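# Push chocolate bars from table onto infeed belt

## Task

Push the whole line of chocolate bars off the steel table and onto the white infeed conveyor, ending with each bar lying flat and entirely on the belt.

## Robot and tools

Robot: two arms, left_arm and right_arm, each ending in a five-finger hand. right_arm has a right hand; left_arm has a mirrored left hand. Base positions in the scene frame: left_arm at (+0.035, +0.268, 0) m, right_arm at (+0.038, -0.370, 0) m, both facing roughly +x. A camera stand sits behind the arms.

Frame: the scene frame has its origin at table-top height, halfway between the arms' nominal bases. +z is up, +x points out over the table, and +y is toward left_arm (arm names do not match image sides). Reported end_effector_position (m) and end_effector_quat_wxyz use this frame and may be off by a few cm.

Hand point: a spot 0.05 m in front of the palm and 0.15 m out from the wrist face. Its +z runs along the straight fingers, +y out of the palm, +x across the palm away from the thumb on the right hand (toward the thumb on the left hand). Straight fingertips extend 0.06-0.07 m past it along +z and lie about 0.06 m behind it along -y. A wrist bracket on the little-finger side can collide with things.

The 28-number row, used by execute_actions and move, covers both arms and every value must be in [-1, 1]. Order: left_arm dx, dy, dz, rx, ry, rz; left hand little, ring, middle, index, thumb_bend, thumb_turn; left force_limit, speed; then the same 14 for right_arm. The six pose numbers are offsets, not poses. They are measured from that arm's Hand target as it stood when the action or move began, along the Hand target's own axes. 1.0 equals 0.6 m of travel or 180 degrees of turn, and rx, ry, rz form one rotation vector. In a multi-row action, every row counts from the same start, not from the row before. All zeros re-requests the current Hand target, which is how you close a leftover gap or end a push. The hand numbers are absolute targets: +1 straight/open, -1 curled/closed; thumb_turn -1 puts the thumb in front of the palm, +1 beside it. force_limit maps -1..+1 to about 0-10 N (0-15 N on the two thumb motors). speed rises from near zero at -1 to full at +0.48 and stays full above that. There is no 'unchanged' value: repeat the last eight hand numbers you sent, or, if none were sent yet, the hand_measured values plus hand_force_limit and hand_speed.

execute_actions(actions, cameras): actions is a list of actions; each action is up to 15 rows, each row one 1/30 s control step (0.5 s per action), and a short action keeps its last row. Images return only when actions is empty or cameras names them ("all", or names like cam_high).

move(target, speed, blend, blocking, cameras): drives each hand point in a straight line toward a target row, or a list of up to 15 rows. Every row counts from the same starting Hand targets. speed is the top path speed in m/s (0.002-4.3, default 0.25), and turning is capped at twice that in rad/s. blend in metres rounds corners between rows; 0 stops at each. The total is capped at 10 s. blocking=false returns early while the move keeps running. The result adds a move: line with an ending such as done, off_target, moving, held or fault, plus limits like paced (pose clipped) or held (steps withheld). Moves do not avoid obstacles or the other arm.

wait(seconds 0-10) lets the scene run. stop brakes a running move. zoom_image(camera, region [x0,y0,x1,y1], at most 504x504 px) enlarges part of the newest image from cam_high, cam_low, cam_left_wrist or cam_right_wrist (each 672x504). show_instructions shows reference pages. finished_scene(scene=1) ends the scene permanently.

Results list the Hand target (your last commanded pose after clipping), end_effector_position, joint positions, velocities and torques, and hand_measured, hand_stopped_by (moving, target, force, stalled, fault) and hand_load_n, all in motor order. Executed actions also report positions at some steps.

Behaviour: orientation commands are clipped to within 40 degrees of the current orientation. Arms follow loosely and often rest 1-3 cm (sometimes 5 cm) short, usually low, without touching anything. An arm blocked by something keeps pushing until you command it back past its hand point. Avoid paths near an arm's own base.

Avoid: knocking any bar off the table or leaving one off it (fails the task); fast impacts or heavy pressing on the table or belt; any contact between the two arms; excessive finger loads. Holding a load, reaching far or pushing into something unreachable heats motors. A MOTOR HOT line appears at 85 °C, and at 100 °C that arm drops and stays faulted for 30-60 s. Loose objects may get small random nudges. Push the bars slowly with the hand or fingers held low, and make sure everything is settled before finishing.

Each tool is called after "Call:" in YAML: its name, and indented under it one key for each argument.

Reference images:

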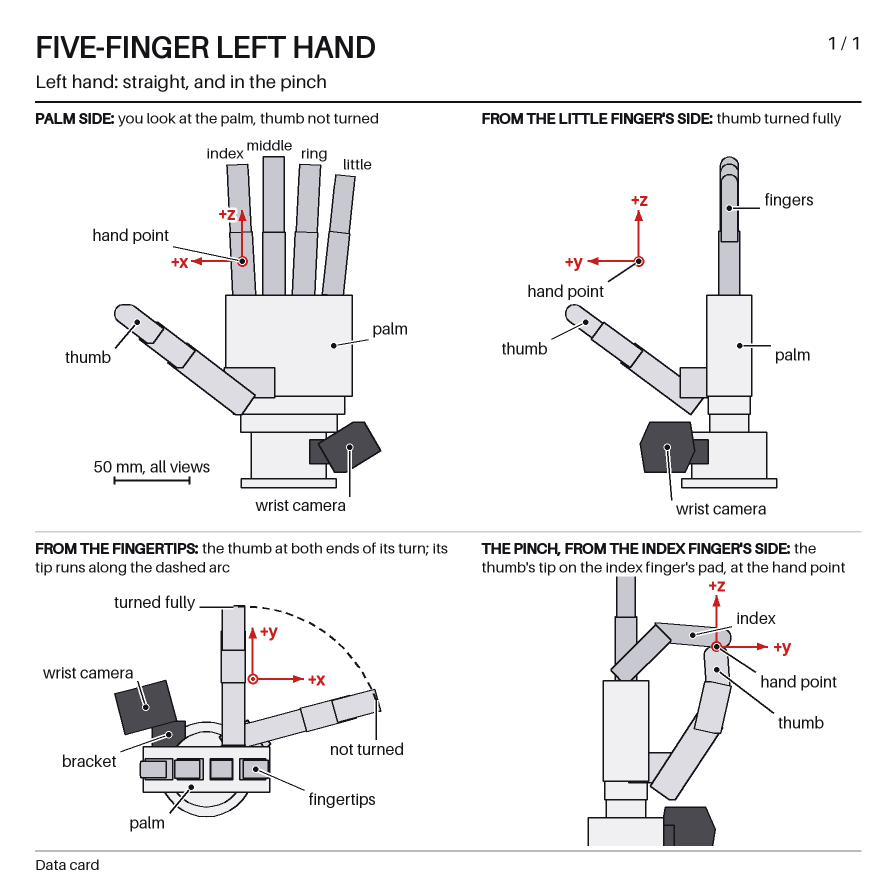

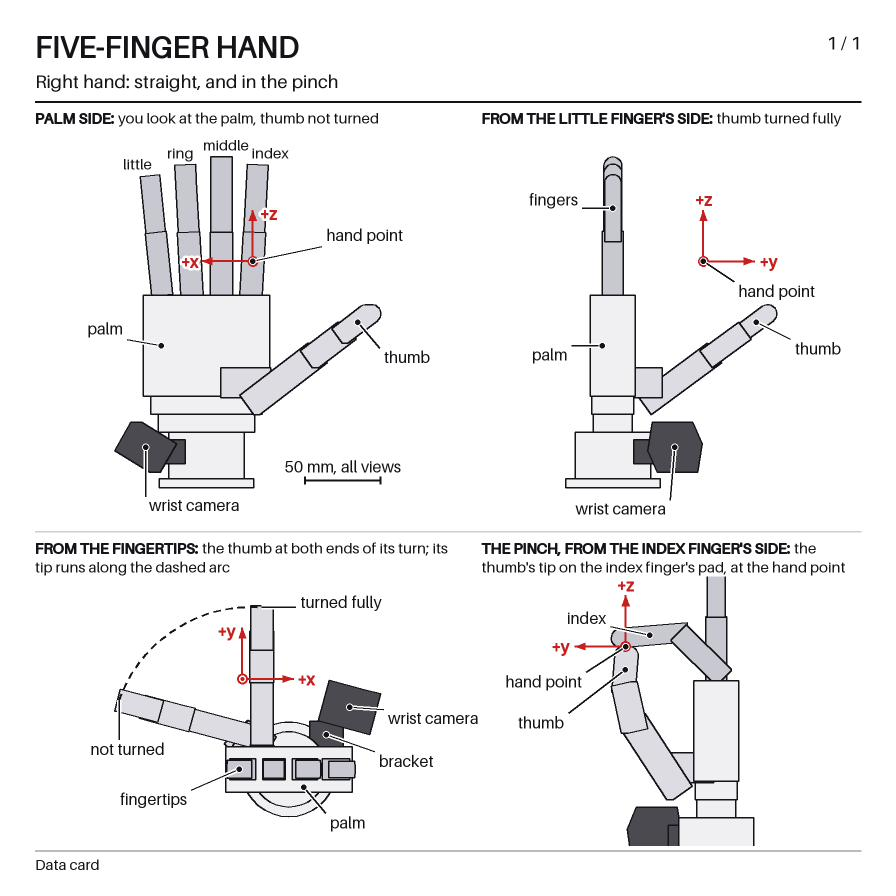

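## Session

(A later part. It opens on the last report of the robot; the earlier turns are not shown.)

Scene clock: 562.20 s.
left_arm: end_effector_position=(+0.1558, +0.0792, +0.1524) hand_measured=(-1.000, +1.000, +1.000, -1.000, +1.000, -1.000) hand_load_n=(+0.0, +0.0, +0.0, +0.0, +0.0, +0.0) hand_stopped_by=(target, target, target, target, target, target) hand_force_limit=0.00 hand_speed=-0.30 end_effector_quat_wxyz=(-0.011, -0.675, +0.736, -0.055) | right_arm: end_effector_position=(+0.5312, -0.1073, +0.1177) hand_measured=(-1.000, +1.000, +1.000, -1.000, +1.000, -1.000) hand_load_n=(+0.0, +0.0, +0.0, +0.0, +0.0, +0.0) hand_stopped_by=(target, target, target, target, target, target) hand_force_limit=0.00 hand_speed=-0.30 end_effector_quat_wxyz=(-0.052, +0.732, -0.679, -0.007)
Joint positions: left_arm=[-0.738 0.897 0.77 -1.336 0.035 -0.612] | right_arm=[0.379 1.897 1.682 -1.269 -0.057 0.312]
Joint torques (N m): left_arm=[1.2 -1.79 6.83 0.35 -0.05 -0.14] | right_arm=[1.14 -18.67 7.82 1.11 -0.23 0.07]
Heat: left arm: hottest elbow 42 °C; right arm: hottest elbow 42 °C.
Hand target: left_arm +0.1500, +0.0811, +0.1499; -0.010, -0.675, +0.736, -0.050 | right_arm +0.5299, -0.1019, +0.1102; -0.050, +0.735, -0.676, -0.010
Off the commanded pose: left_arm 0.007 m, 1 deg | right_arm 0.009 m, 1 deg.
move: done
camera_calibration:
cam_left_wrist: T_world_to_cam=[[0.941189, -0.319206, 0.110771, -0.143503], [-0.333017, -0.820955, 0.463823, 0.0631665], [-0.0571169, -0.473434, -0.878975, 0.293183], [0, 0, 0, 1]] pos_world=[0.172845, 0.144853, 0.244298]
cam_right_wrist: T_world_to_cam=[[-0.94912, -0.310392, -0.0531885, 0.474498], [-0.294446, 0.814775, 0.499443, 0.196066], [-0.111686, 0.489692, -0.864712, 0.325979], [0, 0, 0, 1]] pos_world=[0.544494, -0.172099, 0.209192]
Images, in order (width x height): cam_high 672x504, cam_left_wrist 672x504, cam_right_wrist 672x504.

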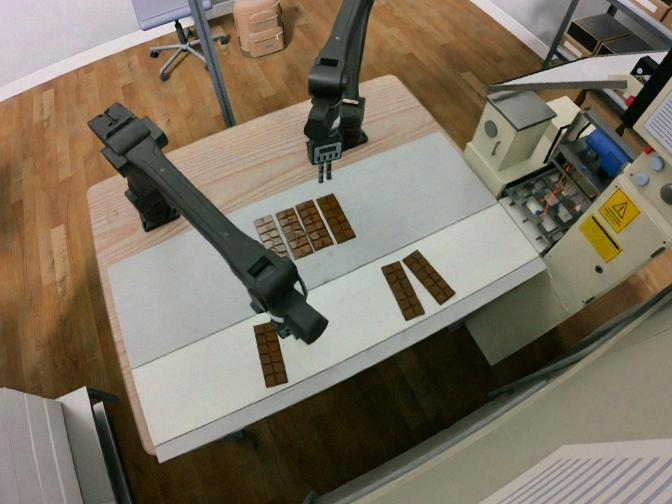

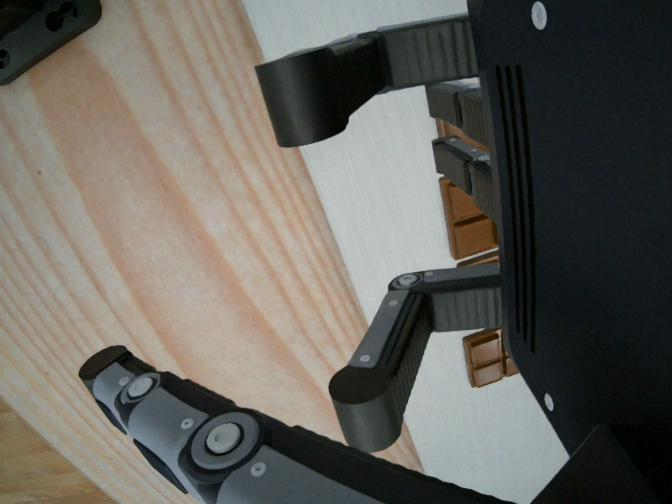

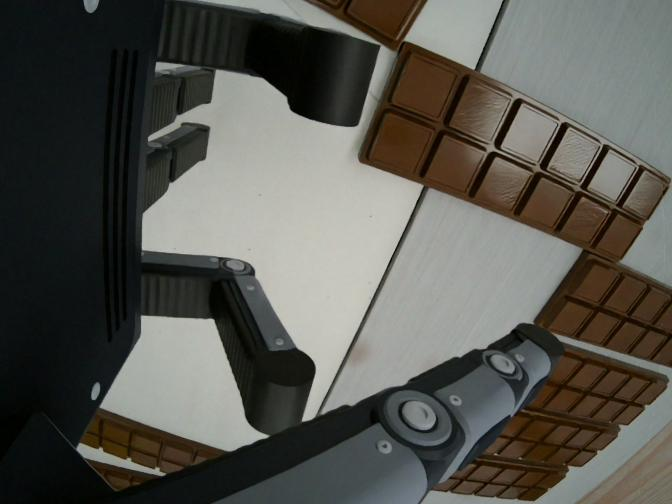

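Call:
move:
  target:
    - [-0.0002, 0.0045, 0.0817, 0, 0, 0, -1, 1, 1, -1, 1, -1, 0, -0.3, 0.0018, 0.0013, 0.0215, 0, 0, 0, -1, 1, 1, -1, 1, -1, 0, -0.3]
    - [-0.0002, 0.0045, 0.0817, 0, 0, 0, -1, 1, 1, -1, 1, -1, 0, -0.3, 0.1093, 0.01, 0.012, 0, 0, 0, -1, 1, 1, -1, 1, -1, 0, -0.3]
  speed: 0.1
  cameras: ["cam_high", "cam_right_wrist"]

Call:
zoom_image:
  camera: "cam_high"
  region: [220, 250, 340, 400]

Call:
zoom_image:
  camera: "cam_right_wrist"
  region: [100, 0, 500, 300]

Call:
zoom_image:
  camera: "cam_high"
  region: [240, 130, 380, 270]

Scene clock: 575.47 s.
left_arm: end_effector_position=(+0.1526, +0.0778, +0.1074) hand_measured=(-1.000, +1.000, +1.000, -1.000, +1.000, -1.000) hand_load_n=(+0.0, +0.0, +0.0, +0.5, +0.0, +0.0) hand_stopped_by=(target, target, target, target, target, target) hand_force_limit=0.00 hand_speed=-0.30 end_effector_quat_wxyz=(-0.010, -0.675, +0.736, -0.057) | right_arm: end_effector_position=(+0.5301, -0.1561, +0.1024) hand_measured=(-1.000, +1.000, +1.000, -1.000, +1.000, -1.000) hand_load_n=(+0.0, +0.0, +0.0, +0.0, +0.0, +0.0) hand_stopped_by=(target, target, target, target, target, target) hand_force_limit=0.00 hand_speed=-0.30 end_effector_quat_wxyz=(-0.055, +0.736, -0.675, -0.013)
Joint positions: left_arm=[-0.752 0.918 0.66 -1.202 0.034 -0.627] | right_arm=[0.297 1.864 1.59 -1.215 -0.078 0.219]
Joint torques (N m): left_arm=[1.32 -0.38 6.65 0.96 -0.04 -0.14] | right_arm=[-0.5 -19.02 6.79 0.99 0.19 -0.05]
Heat: left arm: hottest elbow 41 °C; right arm: hottest elbow 41 °C.
Hand target: left_arm +0.1499, +0.0772, +0.1010; +0.010, +0.675, -0.736, +0.050 | right_arm +0.5300, -0.1669, +0.0974; -0.050, +0.735, -0.676, -0.010
Off the commanded pose: left_arm 0.007 m, 1 deg | right_arm 0.012 m, 1 deg.
move: off_target (right_arm)
camera_calibration:
cam_right_wrist: T_world_to_cam=[[-0.945667, -0.320652, -0.0538195, 0.454035], [-0.302044, 0.80511, 0.510458, 0.244541], [-0.120349, 0.498979, -0.858217, 0.341875], [0, 0, 0, 1]] pos_world=[0.544372, -0.221883, 0.193011]
Images, in order (width x height): cam_high 672x504, cam_right_wrist 672x504.

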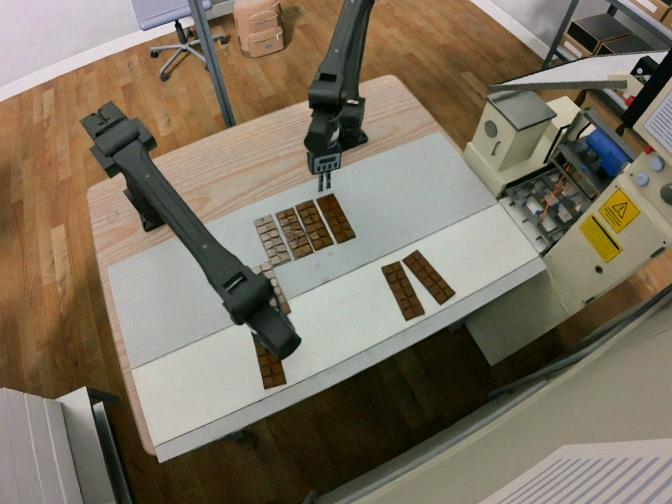

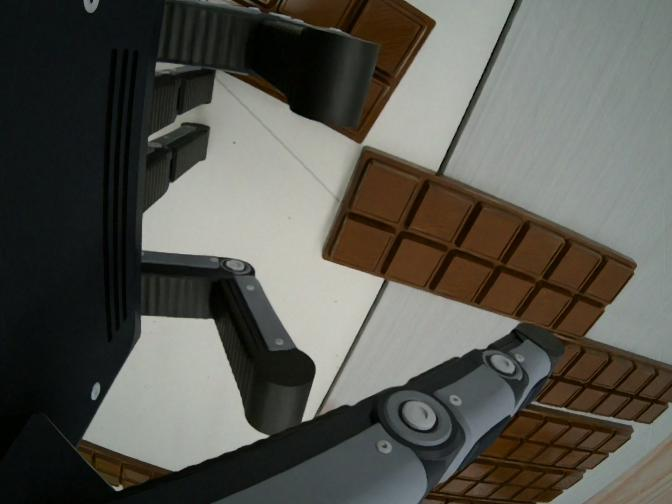

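Scaled by 3.360 from the camera's 672x504 image, which has a finer 960x720 frame.

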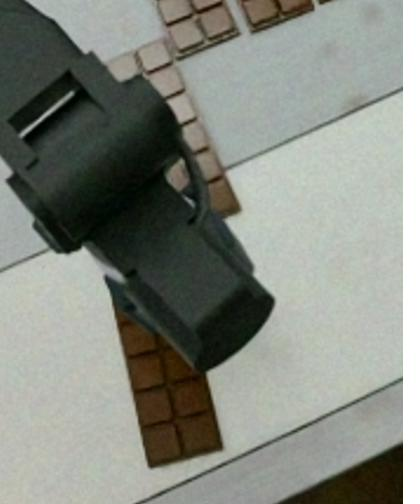

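Scaled by 1.260 from the camera's 672x504 image, which has a finer 960x720 frame.

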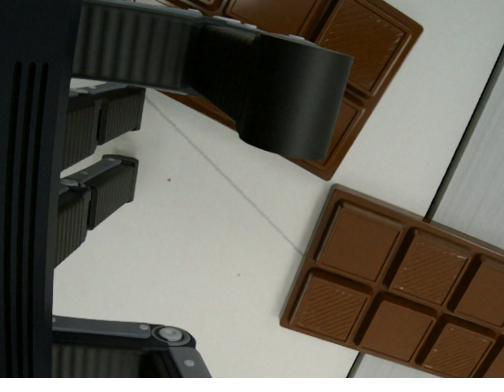

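Scaled by 3.600 from the camera's 672x504 image, which has a finer 960x720 frame.

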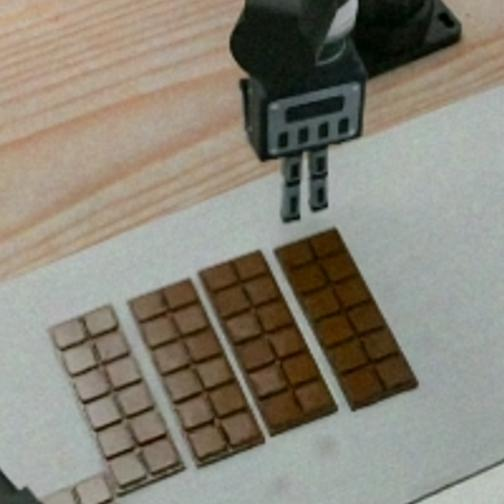

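Call:
move:
  target: [-0.0162, -0.2002, -0.0077, 0, 0, 0, -1, 1, 1, -1, 1, -1, 0, -0.3, 0.0658, 0.0052, -0.0092, 0, 0, 0, -1, 1, 1, -1, 1, -1, 0, -0.3]
  speed: 0.1
  cameras: ["cam_high", "cam_right_wrist"]

Call:
zoom_image:
  camera: "cam_high"
  region: [200, 180, 440, 400]

Call:
zoom_image:
  camera: "cam_high"
  region: [280, 170, 380, 290]

Scene clock: 591.13 s.
left_arm: end_effector_position=(+0.2402, +0.0858, +0.1020) hand_measured=(-1.000, +1.000, +1.000, -1.000, +1.000, -1.000) hand_load_n=(+0.0, +0.0, -4.5, +0.0, +0.0, +0.0) hand_stopped_by=(target, target, target, target, target, target) hand_force_limit=0.00 hand_speed=-0.30 end_effector_quat_wxyz=(-0.024, -0.674, +0.738, -0.024) | right_arm: end_effector_position=(+0.5301, -0.1941, +0.1022) hand_measured=(-1.000, +1.000, +1.000, -1.000, +1.000, -1.000) hand_load_n=(+0.0, -0.5, +0.0, +0.0, +0.0, +0.0) hand_stopped_by=(target, target, target, target, target, target) hand_force_limit=0.00 hand_speed=-0.30 end_effector_quat_wxyz=(-0.054, +0.737, -0.673, -0.013)
Joint positions: left_arm=[-0.531 1.199 0.823 -1.165 0.061 -0.402] | right_arm=[0.232 1.841 1.556 -1.21 -0.082 0.15]
Joint torques (N m): left_arm=[3.14 -2.49 11.07 1.43 -0.24 0.05] | right_arm=[-0.91 -18.84 6.89 0.87 0.16 -0.06]
Heat: left arm: hottest elbow 41 °C; right arm: hottest elbow 39 °C.
Hand target: left_arm +0.2701, +0.0771, +0.1120; -0.010, -0.675, +0.736, -0.050 | right_arm +0.5301, -0.2069, +0.0994; -0.050, +0.735, -0.676, -0.010
Off the commanded pose: left_arm 0.033 m, 3 deg | right_arm 0.013 m, 1 deg.
move: off_target (left_arm, right_arm)
camera_calibration:
cam_right_wrist: T_world_to_cam=[[-0.944245, -0.324996, -0.0527089, 0.440162], [-0.305332, 0.80448, 0.509495, 0.276962], [-0.123181, 0.497182, -0.858858, 0.3619], [0, 0, 0, 1]] pos_world=[0.544765, -0.25969, 0.19291]
Images, in order (width x height): cam_high 672x504, cam_right_wrist 672x504.

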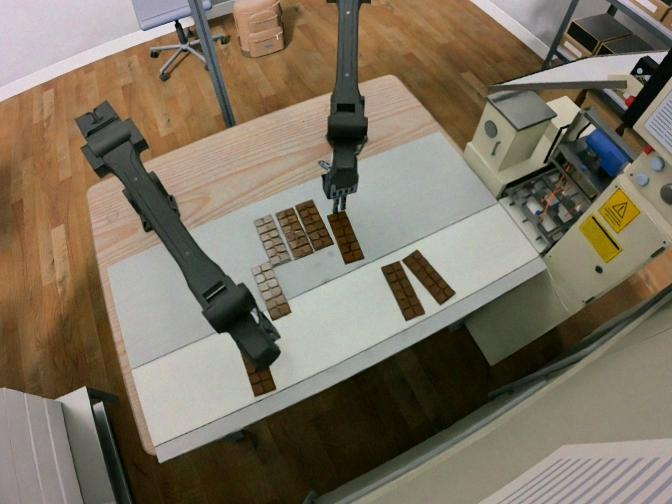

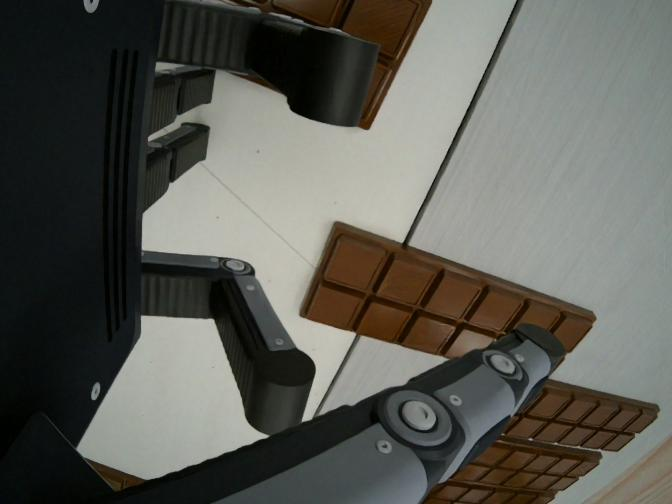

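Scaled by 2.100 from the camera's 672x504 image, which has a finer 960x720 frame.

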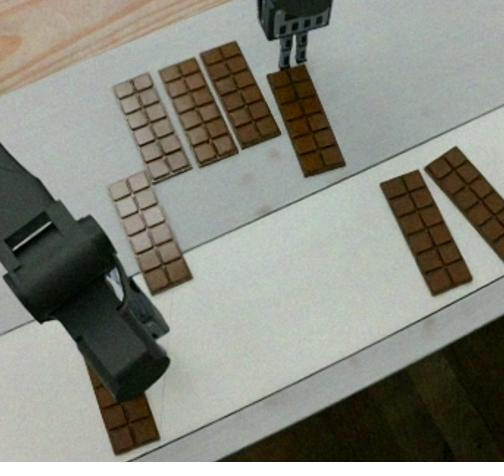

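Scaled by 4.200 from the camera's 672x504 image, which has a finer 960x720 frame.

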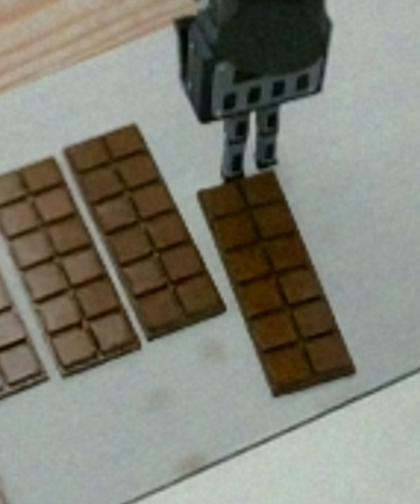

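Call:
move:
  target:
    - [-0.0045, -0.0497, 0.0027, 0, 0, 0, -1, 1, 1, -1, 1, -1, 0, -0.3, -0.0625, -0.006, -0.0112, 0, 0, 0, -1, 1, 1, -1, 1, -1, 0, -0.3]
    - [-0.0117, -0.1328, 0.0053, 0, 0, 0, -1, 1, 1, -1, 1, -1, 0, -0.3, -0.1068, 0.036, -0.0938, 0, 0, 0, -1, 1, 1, -1, 1, -1, 0, -0.3]
    - [-0.0292, -0.3318, 0.0127, 0, 0, 0, -1, 1, 1, -1, 1, -1, 0, -0.3, -0.1998, 0.421, -0.1103, 0, 0, 0, -1, 1, 1, -1, 1, -1, 0, -0.3]
    - [-0.0292, -0.3318, 0.0127, 0, 0, 0, -1, 1, 1, -1, 1, -1, 0, -0.3, -0.1923, 0.4265, -0.0192, 0, 0, 0, -1, 1, 1, -1, 1, -1, 0, -0.3]
  speed: [0.08, 0.12, 0.2, 0.1]
  blend: [0.01, 0.02, 0.01, 0]
  cameras: ["cam_high", "cam_right_wrist"]

Call:
zoom_image:
  camera: "cam_high"
  region: [200, 180, 440, 400]

Call:
zoom_image:
  camera: "cam_high"
  region: [220, 220, 300, 320]

Call:
zoom_image:
  camera: "cam_high"
  region: [320, 220, 440, 350]

Scene clock: 618.60 s.
left_arm: end_effector_position=(+0.4477, +0.0796, +0.1044) hand_measured=(-1.000, +1.000, +1.000, -1.000, +1.000, -1.000) hand_load_n=(+0.0, +0.0, -0.5, +0.0, +0.0, +0.0) hand_stopped_by=(target, target, target, target, target, target) hand_force_limit=0.00 hand_speed=-0.30 end_effector_quat_wxyz=(-0.017, -0.676, +0.735, -0.036) | right_arm: end_effector_position=(+0.2653, -0.1170, +0.1088) hand_measured=(-1.000, +1.000, +1.000, -1.000, +1.000, -1.000) hand_load_n=(+0.0, +0.0, +0.0, +0.0, +0.0, +0.0) hand_stopped_by=(target, target, target, target, target, target) hand_force_limit=0.00 hand_speed=-0.30 end_effector_quat_wxyz=(-0.051, +0.737, -0.674, -0.011)
Joint positions: left_arm=[-0.344 1.681 1.339 -1.185 0.066 -0.222] | right_arm=[0.64 1.302 0.935 -1.108 -0.04 0.558]
Joint torques (N m): left_arm=[2.78 -9.29 11.47 0.25 0.18 0.06] | right_arm=[0.97 -8.41 7.49 1.14 -0.03 0.19]
Heat: left arm: hottest elbow 45 °C; right arm: hottest elbow 37 °C.
Hand target: left_arm +0.4700, +0.0773, +0.1149; +0.010, +0.675, -0.736, +0.050 | right_arm +0.2649, -0.1142, +0.1049; -0.050, +0.735, -0.676, -0.010
Off the commanded pose: left_arm 0.025 m, 2 deg | right_arm 0.005 m, 0 deg.
move: off_target (left_arm)
camera_calibration:
cam_right_wrist: T_world_to_cam=[[-0.944848, -0.323805, -0.0491113, 0.21554], [-0.303428, 0.809043, 0.50337, 0.131473], [-0.12326, 0.49051, -0.862674, 0.296281], [0, 0, 0, 1]] pos_world=[0.280065, -0.181903, 0.2]
Images, in order (width x height): cam_high 672x504, cam_right_wrist 672x504.

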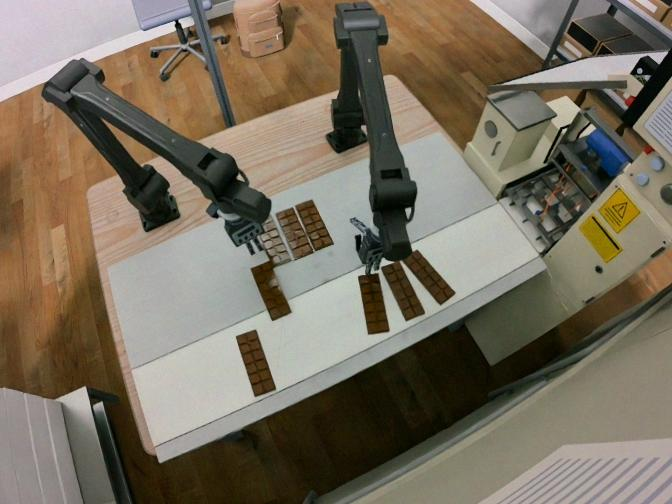

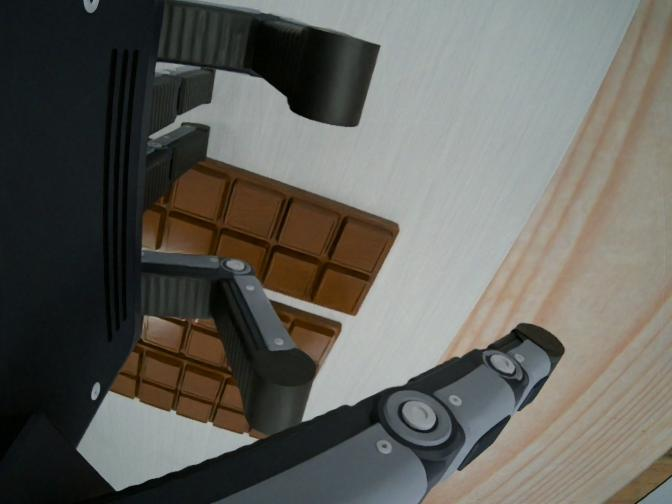

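Scaled by 2.100 from the camera's 672x504 image, which has a finer 960x720 frame.

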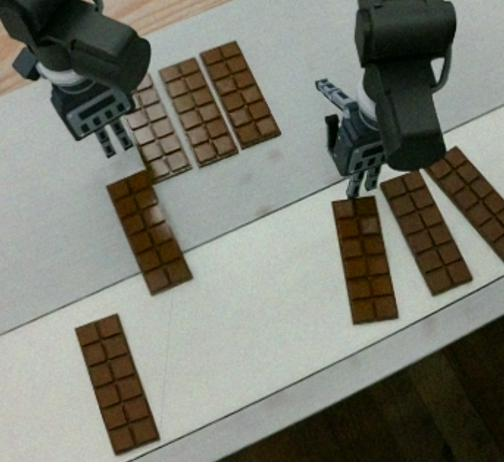

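Scaled by 5.040 from the camera's 672x504 image, which has a finer 960x720 frame.

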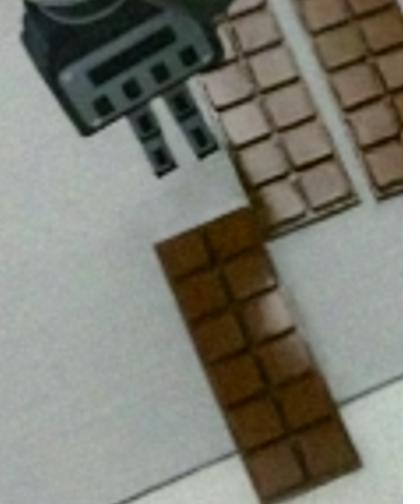

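Scaled by 3.877 from the camera's 672x504 image, which has a finer 960x720 frame.

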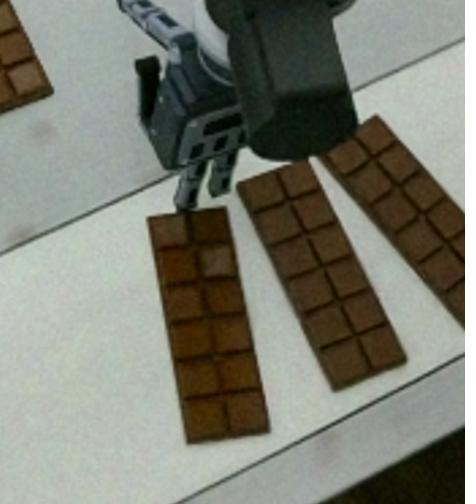

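Call:
zoom_image:
  camera: "cam_high"
  region: [220, 320, 300, 410]

Scaled by 5.600 from the camera's 672x504 image, which has a finer 960x720 frame.

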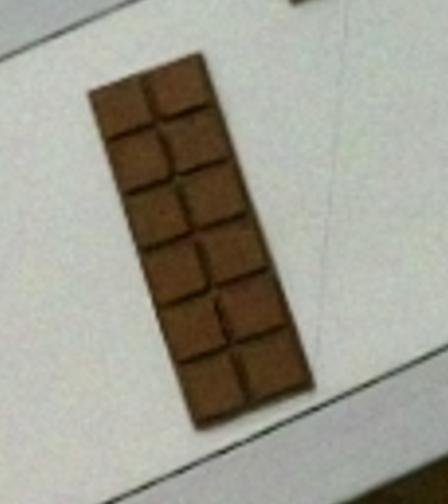

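Call:
move:
  target:
    - [0.0093, 0.0992, -0.012, 0, 0, 0, -1, 1, 1, -1, 1, -1, 0, -0.3, 0.0038, -0.05, -0.004, 0, 0, 0, -1, 1, 1, -1, 1, -1, 0, -0.3]
    - [0.0497, 0.1765, -0.0653, 0, 0, 0, -1, 1, 1, -1, 1, -1, 0, -0.3, 0.0103, -0.1335, -0.0078, 0, 0, 0, -1, 1, 1, -1, 1, -1, 0, -0.3]
    - [0.1573, 0.5263, -0.0777, 0, 0, 0, -1, 1, 1, -1, 1, -1, 0, -0.3, 0.0253, -0.3128, -0.0017, 0, 0, 0, -1, 1, 1, -1, 1, -1, 0, -0.3]
    - [0.1517, 0.5393, -0.0002, 0, 0, 0, -1, 1, 1, -1, 1, -1, 0, -0.3, 0.0253, -0.3128, -0.0017, 0, 0, 0, -1, 1, 1, -1, 1, -1, 0, -0.3]
  speed: [0.08, 0.12, 0.2, 0.1]
  blend: [0.01, 0.02, 0.01, 0]
  cameras: ["cam_high", "cam_right_wrist"]

Call:
zoom_image:
  camera: "cam_high"
  region: [200, 180, 440, 400]

Call:
zoom_image:
  camera: "cam_high"
  region: [260, 150, 340, 250]

Call:
zoom_image:
  camera: "cam_high"
  region: [240, 250, 340, 390]

Scene clock: 641.27 s.
left_arm: end_effector_position=(+0.1435, +0.0140, +0.1109) hand_measured=(-1.000, +1.000, +1.000, -1.000, +1.000, -1.000) hand_load_n=(+0.0, +0.0, +0.0, +0.0, +0.0, +0.0) hand_stopped_by=(target, target, target, target, target, target) hand_force_limit=0.00 hand_speed=-0.30 end_effector_quat_wxyz=(-0.012, -0.674, +0.736, -0.058) | right_arm: end_effector_position=(+0.4352, -0.1178, +0.1052) hand_measured=(-1.000, +1.000, +1.000, -1.000, +1.000, -1.000) hand_load_n=(+0.0, +0.0, -0.5, +0.0, +0.0, +0.0) hand_stopped_by=(target, target, target, target, target, target) hand_force_limit=0.00 hand_speed=-0.30 end_effector_quat_wxyz=(-0.036, +0.734, -0.678, -0.014)
Joint positions: left_arm=[-0.957 1.044 0.742 -1.152 0.013 -0.831] | right_arm=[0.432 1.697 1.363 -1.181 -0.054 0.36]
Joint torques (N m): left_arm=[1.32 -1.67 6.53 0.98 -0.05 -0.13] | right_arm=[-0.09 -14.74 12.16 0.49 -0.23 -0.06]
Heat: left arm: hottest elbow 47 °C; right arm: hottest elbow 37 °C.
Hand target: left_arm +0.1401, +0.0139, +0.1032; -0.010, -0.675, +0.736, -0.050 | right_arm +0.4528, -0.1139, +0.1159; -0.050, +0.735, -0.676, -0.010
Off the commanded pose: left_arm 0.008 m, 1 deg | right_arm 0.021 m, 2 deg.
move: off_target (right_arm)
camera_calibration:
cam_right_wrist: T_world_to_cam=[[-0.948695, -0.315598, -0.0193725, 0.375173], [-0.282975, 0.820099, 0.497355, 0.178475], [-0.141077, 0.477321, -0.867331, 0.321095], [0, 0, 0, 1]] pos_world=[0.451728, -0.181228, 0.196998]
Images, in order (width x height): cam_high 672x504, cam_right_wrist 672x504.

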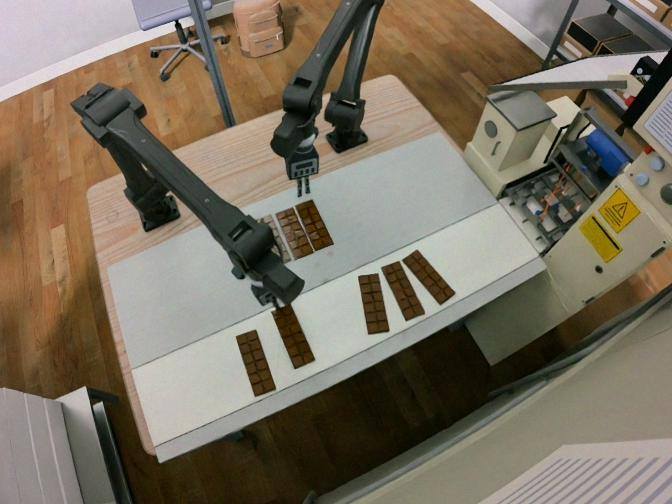

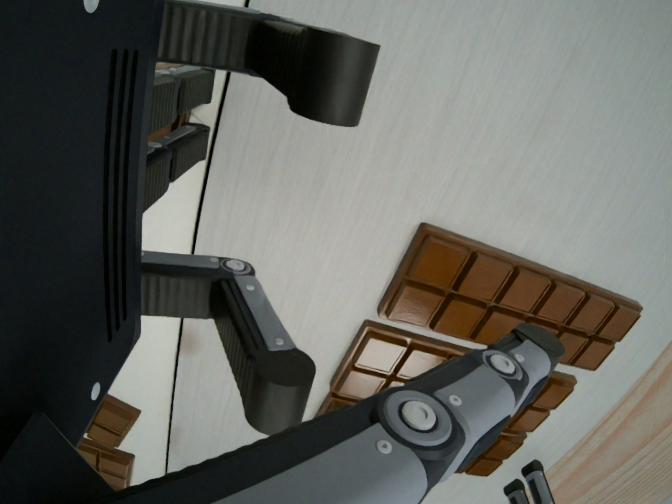

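Scaled by 2.100 from the camera's 672x504 image, which has a finer 960x720 frame.

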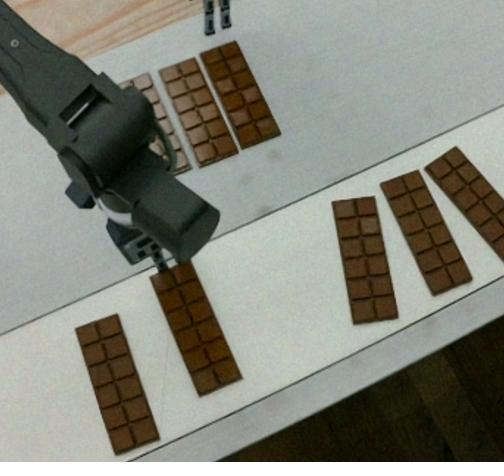

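Scaled by 5.040 from the camera's 672x504 image, which has a finer 960x720 frame.

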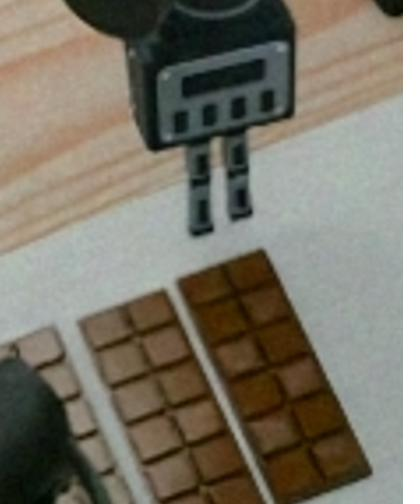

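Scaled by 3.600 from the camera's 672x504 image, which has a finer 960x720 frame.

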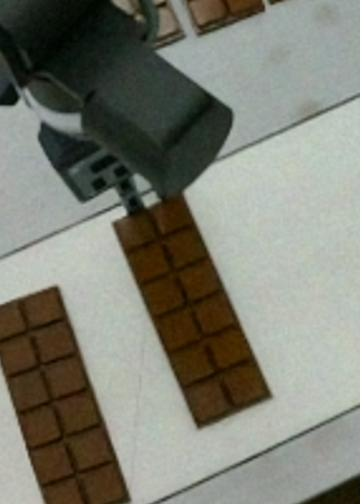

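Call:
move:
  target:
    - [0.0178, -0.0013, 0.005, 0, 0, 0, -1, 1, 1, -1, 1, -1, 0, -0.3, 0.0017, -0.0198, 0.001, 0, 0, 0, -1, 1, 1, -1, 1, -1, 0, -0.3]
    - [0.0112, -0.0847, 0.001, 0, 0, 0, -1, 1, 1, -1, 1, -1, 0, -0.3, -0.007, 0.0743, -0.0107, 0, 0, 0, -1, 1, 1, -1, 1, -1, 0, -0.3]
    - [0.0032, -0.1847, -0.0037, 0, 0, 0, -1, 1, 1, -1, 1, -1, 0, -0.3, -0.0247, 0.15, -0.064, 0, 0, 0, -1, 1, 1, -1, 1, -1, 0, -0.3]
  speed: [0.06, 0.1, 0.1]
  blend: [0, 0.01, 0]
  cameras: ["cam_high", "cam_right_wrist"]

Call:
zoom_image:
  camera: "cam_high"
  region: [210, 170, 410, 395]

Call:
zoom_image:
  camera: "cam_high"
  region: [260, 150, 350, 270]

Call:
zoom_image:
  camera: "cam_right_wrist"
  region: [120, 60, 620, 440]

Scene clock: 659.47 s.
left_arm: end_effector_position=(+0.2253, +0.0158, +0.1010) hand_measured=(-1.000, +1.000, +1.000, -1.000, +1.000, -1.000) hand_load_n=(+0.0, +0.0, -3.5, +0.0, +0.0, +0.0) hand_stopped_by=(target, target, target, target, target, target) hand_force_limit=0.00 hand_speed=-0.30 end_effector_quat_wxyz=(-0.016, -0.674, +0.738, -0.028) | right_arm: end_effector_position=(+0.3655, -0.1101, +0.1488) hand_measured=(-1.000, +1.000, +1.000, -1.000, +1.000, -1.000) hand_load_n=(+0.0, +0.0, +0.0, +0.0, +0.0, +0.0) hand_stopped_by=(target, target, target, target, target, target) hand_force_limit=0.00 hand_speed=-0.30 end_effector_quat_wxyz=(-0.053, +0.737, -0.673, -0.010)
Joint positions: left_arm=[-0.748 1.266 0.879 -1.133 0.038 -0.619] | right_arm=[0.514 1.493 1.238 -1.219 -0.051 0.432]
Joint torques (N m): left_arm=[3.19 -3.55 11.07 1.01 -0.12 0.05] | right_arm=[0.97 -13.63 7.49 0.5 -0.03 0.2]
Heat: left arm: hottest elbow 44 °C; right arm: hottest elbow 39 °C.
Hand target: left_arm +0.2500, +0.0029, +0.1123; -0.010, -0.675, +0.736, -0.050 | right_arm +0.3600, -0.1100, +0.1499; -0.050, +0.735, -0.676, -0.010
Off the commanded pose: left_arm 0.030 m, 3 deg | right_arm 0.006 m, 1 deg.
move: off_target (left_arm)
camera_calibration:
cam_right_wrist: T_world_to_cam=[[-0.944235, -0.324685, -0.0547629, 0.314843], [-0.306862, 0.807411, 0.503908, 0.137159], [-0.119395, 0.492612, -0.86202, 0.338361], [0, 0, 0, 1]] pos_world=[0.379773, -0.175199, 0.2398]
Images, in order (width x height): cam_high 672x504, cam_right_wrist 672x504.

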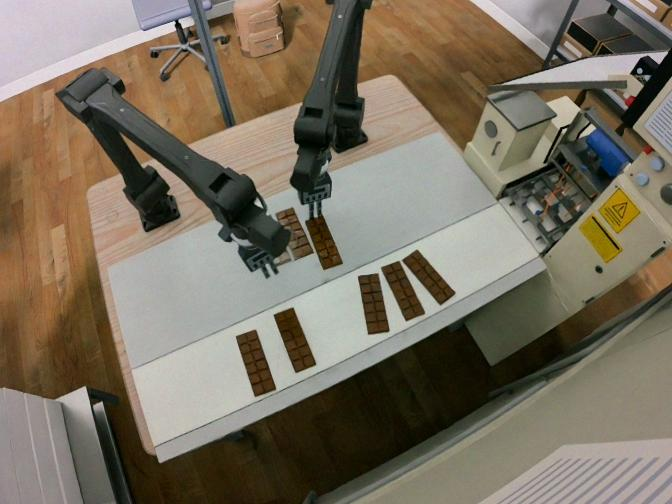

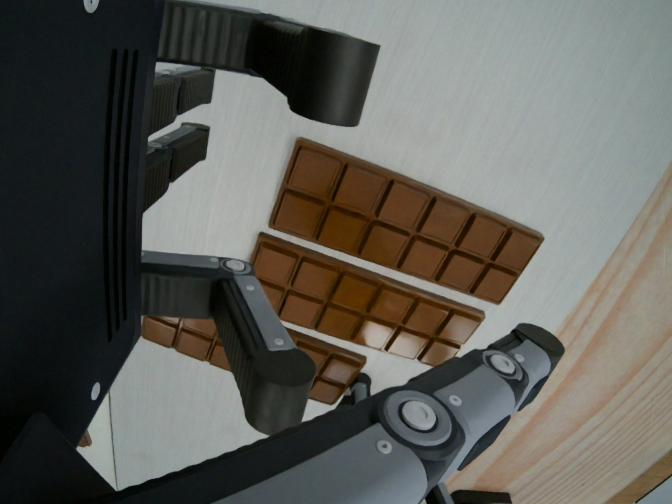

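Scaled by 2.240 from the camera's 672x504 image, which has a finer 960x720 frame.

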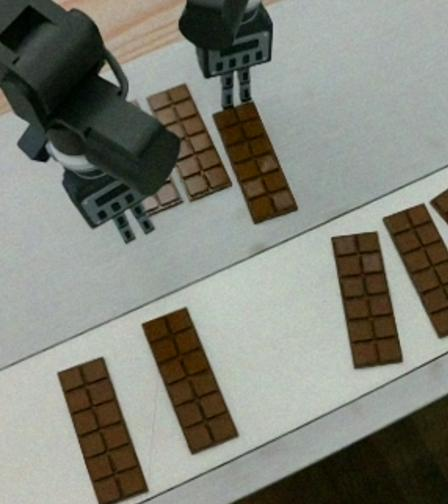

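Scaled by 4.200 from the camera's 672x504 image, which has a finer 960x720 frame.

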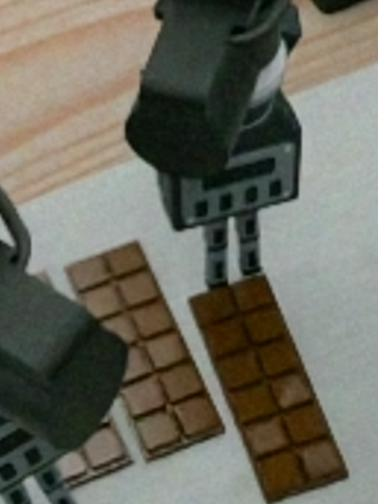

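Scaled by 1.008 from the camera's 672x504 image, which has a finer 960x720 frame.

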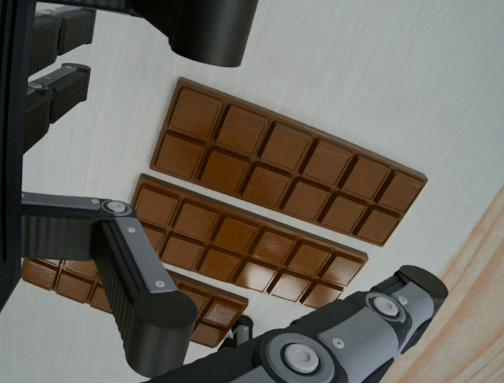

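Call:
move:
  target:
    - [-0.0173, -0.1992, 0.0072, 0, 0, 0, -1, 1, 1, -1, 1, -1, 0, -0.3, -0.129, 0.3552, -0.0108, 0, 0, 0, -1, 1, 1, -1, 1, -1, 0, -0.3]
    - [-0.032, -0.365, 0.0143, 0, 0, 0, -1, 1, 1, -1, 1, -1, 0, -0.3, -0.1225, 0.3598, 0.0668, 0, 0, 0, -1, 1, 1, -1, 1, -1, 0, -0.3]
  speed: [0.2, 0.1]
  blend: [0.01, 0]
  cameras: ["cam_high", "cam_right_wrist"]

Call:
zoom_image:
  camera: "cam_high"
  region: [210, 170, 410, 395]

Call:
zoom_image:
  camera: "cam_high"
  region: [220, 160, 320, 280]

Call:
zoom_image:
  camera: "cam_high"
  region: [290, 250, 390, 370]

Scene clock: 681.63 s.
left_arm: end_effector_position=(+0.4485, +0.0078, +0.1051) hand_measured=(-1.000, +1.000, +1.000, -1.000, +1.000, -1.000) hand_load_n=(+0.0, +0.0, +0.0, +0.0, +0.0, +0.0) hand_stopped_by=(target, target, target, target, target, target) hand_force_limit=0.00 hand_speed=-0.30 end_effector_quat_wxyz=(-0.015, -0.677, +0.735, -0.035) | right_arm: end_effector_position=(+0.1423, -0.0533, +0.1074) hand_measured=(-1.000, +1.000, +1.000, -1.000, +1.000, -1.000) hand_load_n=(+0.0, +0.0, +0.0, +0.0, +0.0, +0.0) hand_stopped_by=(target, target, target, target, target, target) hand_force_limit=0.00 hand_speed=-0.30 end_effector_quat_wxyz=(-0.051, +0.737, -0.674, -0.011)
Joint positions: left_arm=[-0.477 1.744 1.426 -1.199 0.055 -0.355] | right_arm=[1.045 1.206 0.849 -1.11 0.001 0.962]
Joint torques (N m): left_arm=[2.84 -10.11 11.55 0.25 0.16 0.07] | right_arm=[1.03 -6.71 7.45 1.21 -0.01 0.19]
Heat: left arm: hottest elbow 46 °C; right arm: hottest elbow 37 °C.
Hand target: left_arm +0.4700, +0.0029, +0.1152; +0.010, +0.675, -0.736, +0.050 | right_arm +0.1409, -0.0512, +0.1030; -0.050, +0.735, -0.676, -0.010
Off the commanded pose: left_arm 0.024 m, 2 deg | right_arm 0.005 m, 0 deg.
move: off_target (left_arm)
camera_calibration:
cam_right_wrist: T_world_to_cam=[[-0.945007, -0.323335, -0.0491541, 0.119877], [-0.302932, 0.808733, 0.504165, 0.0430153], [-0.123262, 0.49133, -0.862207, 0.248659], [0, 0, 0, 1]] pos_world=[0.156965, -0.118201, 0.198601]
Images, in order (width x height): cam_high 672x504, cam_right_wrist 672x504.

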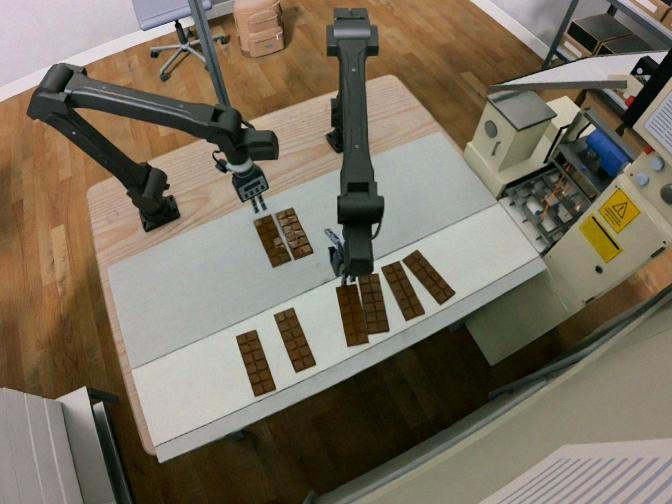

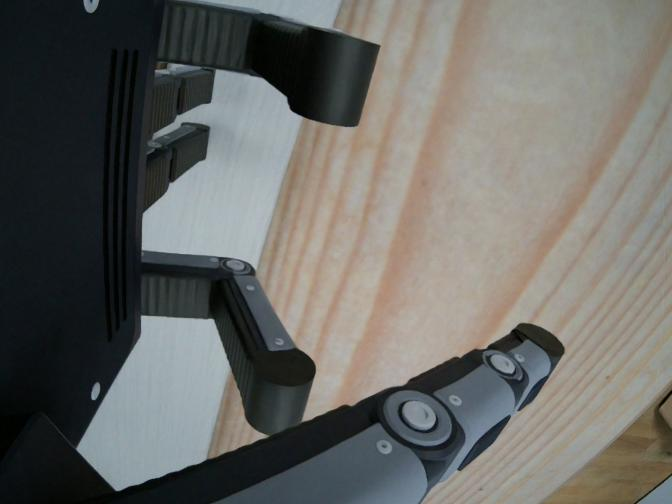

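Scaled by 2.240 from the camera's 672x504 image, which has a finer 960x720 frame.

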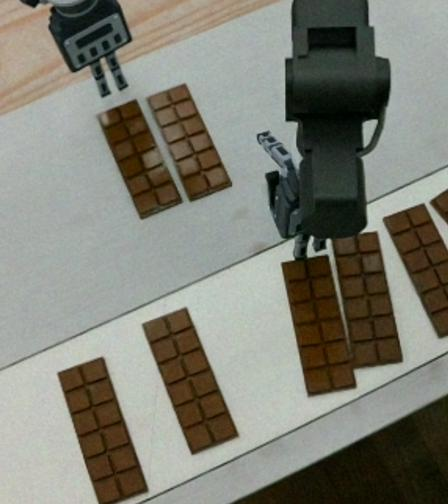

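Scaled by 4.200 from the camera's 672x504 image, which has a finer 960x720 frame.

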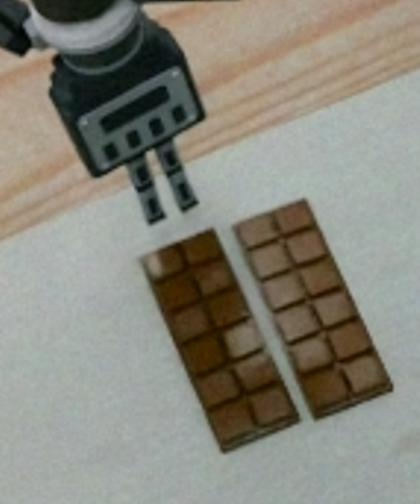

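Scaled by 4.200 from the camera's 672x504 image, which has a finer 960x720 frame.

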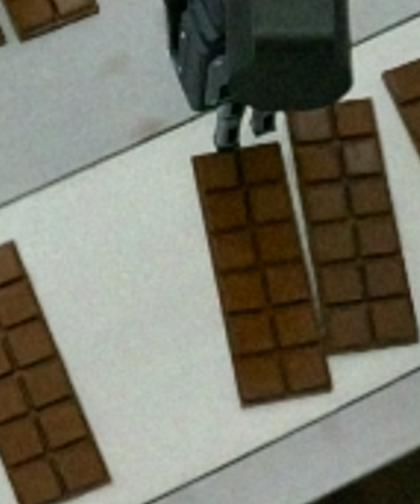

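Call:
move:
  target:
    - [0.0093, 0.0992, -0.012, 0, 0, 0, -1, 1, 1, -1, 1, -1, 0, -0.3, -0.0055, -0.0363, -0.076, 0, 0, 0, -1, 1, 1, -1, 1, -1, 0, -0.3]
    - [-0.1325, 0.24, -0.1173, 0, 0, 0, -1, 1, 1, -1, 1, -1, 0, -0.3, -0.0055, -0.0363, -0.076, 0, 0, 0, -1, 1, 1, -1, 1, -1, 0, -0.3]
    - [-0.1325, 0.24, -0.1173, 0, 0, 0, -1, 1, 1, -1, 1, -1, 0, -0.3, 0.0293, -0.6522, -0.0587, 0, 0, 0, -1, 1, 1, -1, 1, -1, 0, -0.3]
    - [-0.1325, 0.24, -0.1173, 0, 0, 0, -1, 1, 1, -1, 1, -1, 0, -0.3, 0.0375, -0.6462, 0.0408, 0, 0, 0, -1, 1, 1, -1, 1, -1, 0, -0.3]
  speed: [0.1, 0.25, 0.25, 0.1]
  blend: [0.01, 0.01, 0.0, 0]
  cameras: ["cam_high", "cam_right_wrist"]

Call:
zoom_image:
  camera: "cam_high"
  region: [220, 250, 420, 410]

Call:
zoom_image:
  camera: "cam_right_wrist"
  region: [100, 0, 500, 300]

Scene clock: 722.57 s.
left_arm: end_effector_position=(+0.3349, +0.0952, +0.1714) hand_measured=(-1.000, +1.000, +1.000, -1.000, +1.000, -1.000) hand_load_n=(+0.0, +0.0, +0.0, +0.0, -0.5, +0.0) hand_stopped_by=(target, target, target, target, target, target) hand_force_limit=0.00 hand_speed=-0.30 end_effector_quat_wxyz=(-0.007, -0.676, +0.735, -0.054) | right_arm: end_effector_position=(+0.5290, -0.0406, +0.1046) hand_measured=(-1.000, +1.000, +1.000, -1.000, +1.000, -1.000) hand_load_n=(+0.0, +0.0, +0.0, +0.0, -0.5, +0.0) hand_stopped_by=(target, target, target, target, target, target) hand_force_limit=0.00 hand_speed=-0.30 end_effector_quat_wxyz=(-0.048, +0.731, -0.681, -0.009)
Joint positions: left_arm=[-0.394 1.317 1.121 -1.284 0.062 -0.273] | right_arm=[0.481 1.978 1.771 -1.278 -0.048 0.417]
Joint torques (N m): left_arm=[2.73 -6.95 6.69 0.31 0.19 0.07] | right_arm=[0.56 -20.37 8.05 1.13 -0.25 -0.06]
Heat: left arm: hottest elbow 44 °C; right arm: hottest elbow 37 °C.
Hand target: left_arm +0.3301, +0.1000, +0.1701; +0.010, +0.675, -0.736, +0.050 | right_arm +0.5300, -0.0397, +0.1003; -0.050, +0.735, -0.676, -0.010
Off the commanded pose: left_arm 0.007 m, 1 deg | right_arm 0.005 m, 1 deg.
move: done
camera_calibration:
cam_right_wrist: T_world_to_cam=[[-0.950566, -0.307082, -0.0461007, 0.492562], [-0.288189, 0.817134, 0.499239, 0.144543], [-0.115637, 0.487845, -0.865237, 0.283793], [0, 0, 0, 1]] pos_world=[0.542686, -0.105301, 0.196094]
Images, in order (width x height): cam_high 672x504, cam_right_wrist 672x504.

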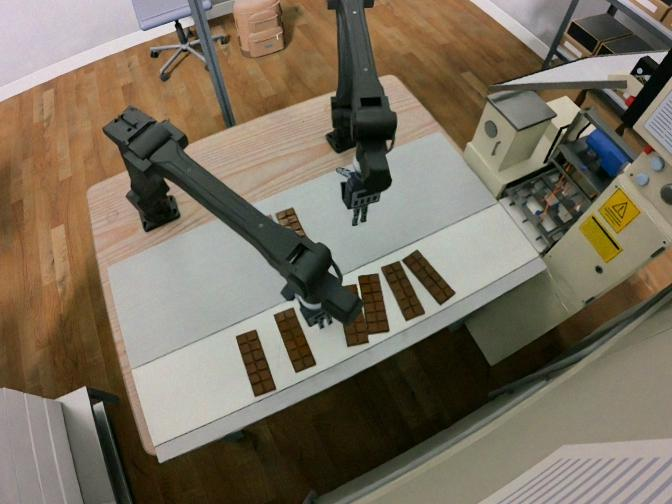

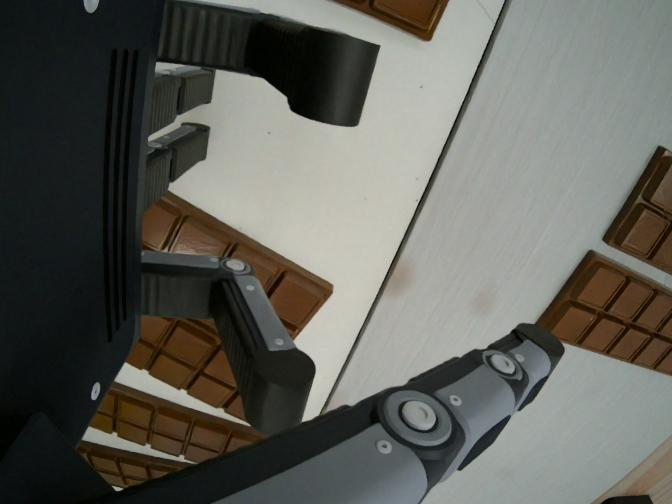

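Scaled by 2.520 from the camera's 672x504 image, which has a finer 960x720 frame.

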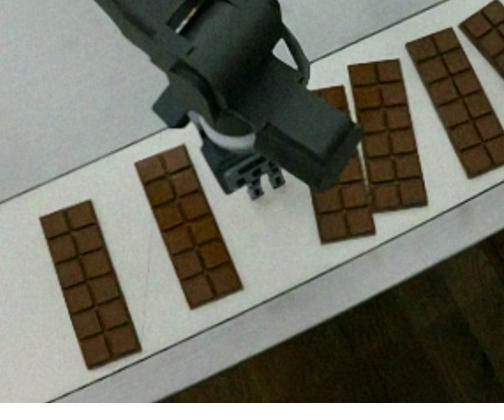

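Scaled by 1.260 from the camera's 672x504 image, which has a finer 960x720 frame.

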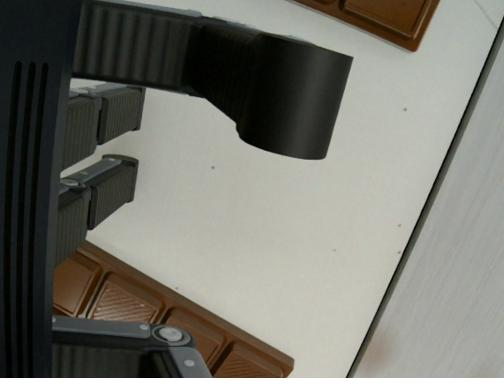

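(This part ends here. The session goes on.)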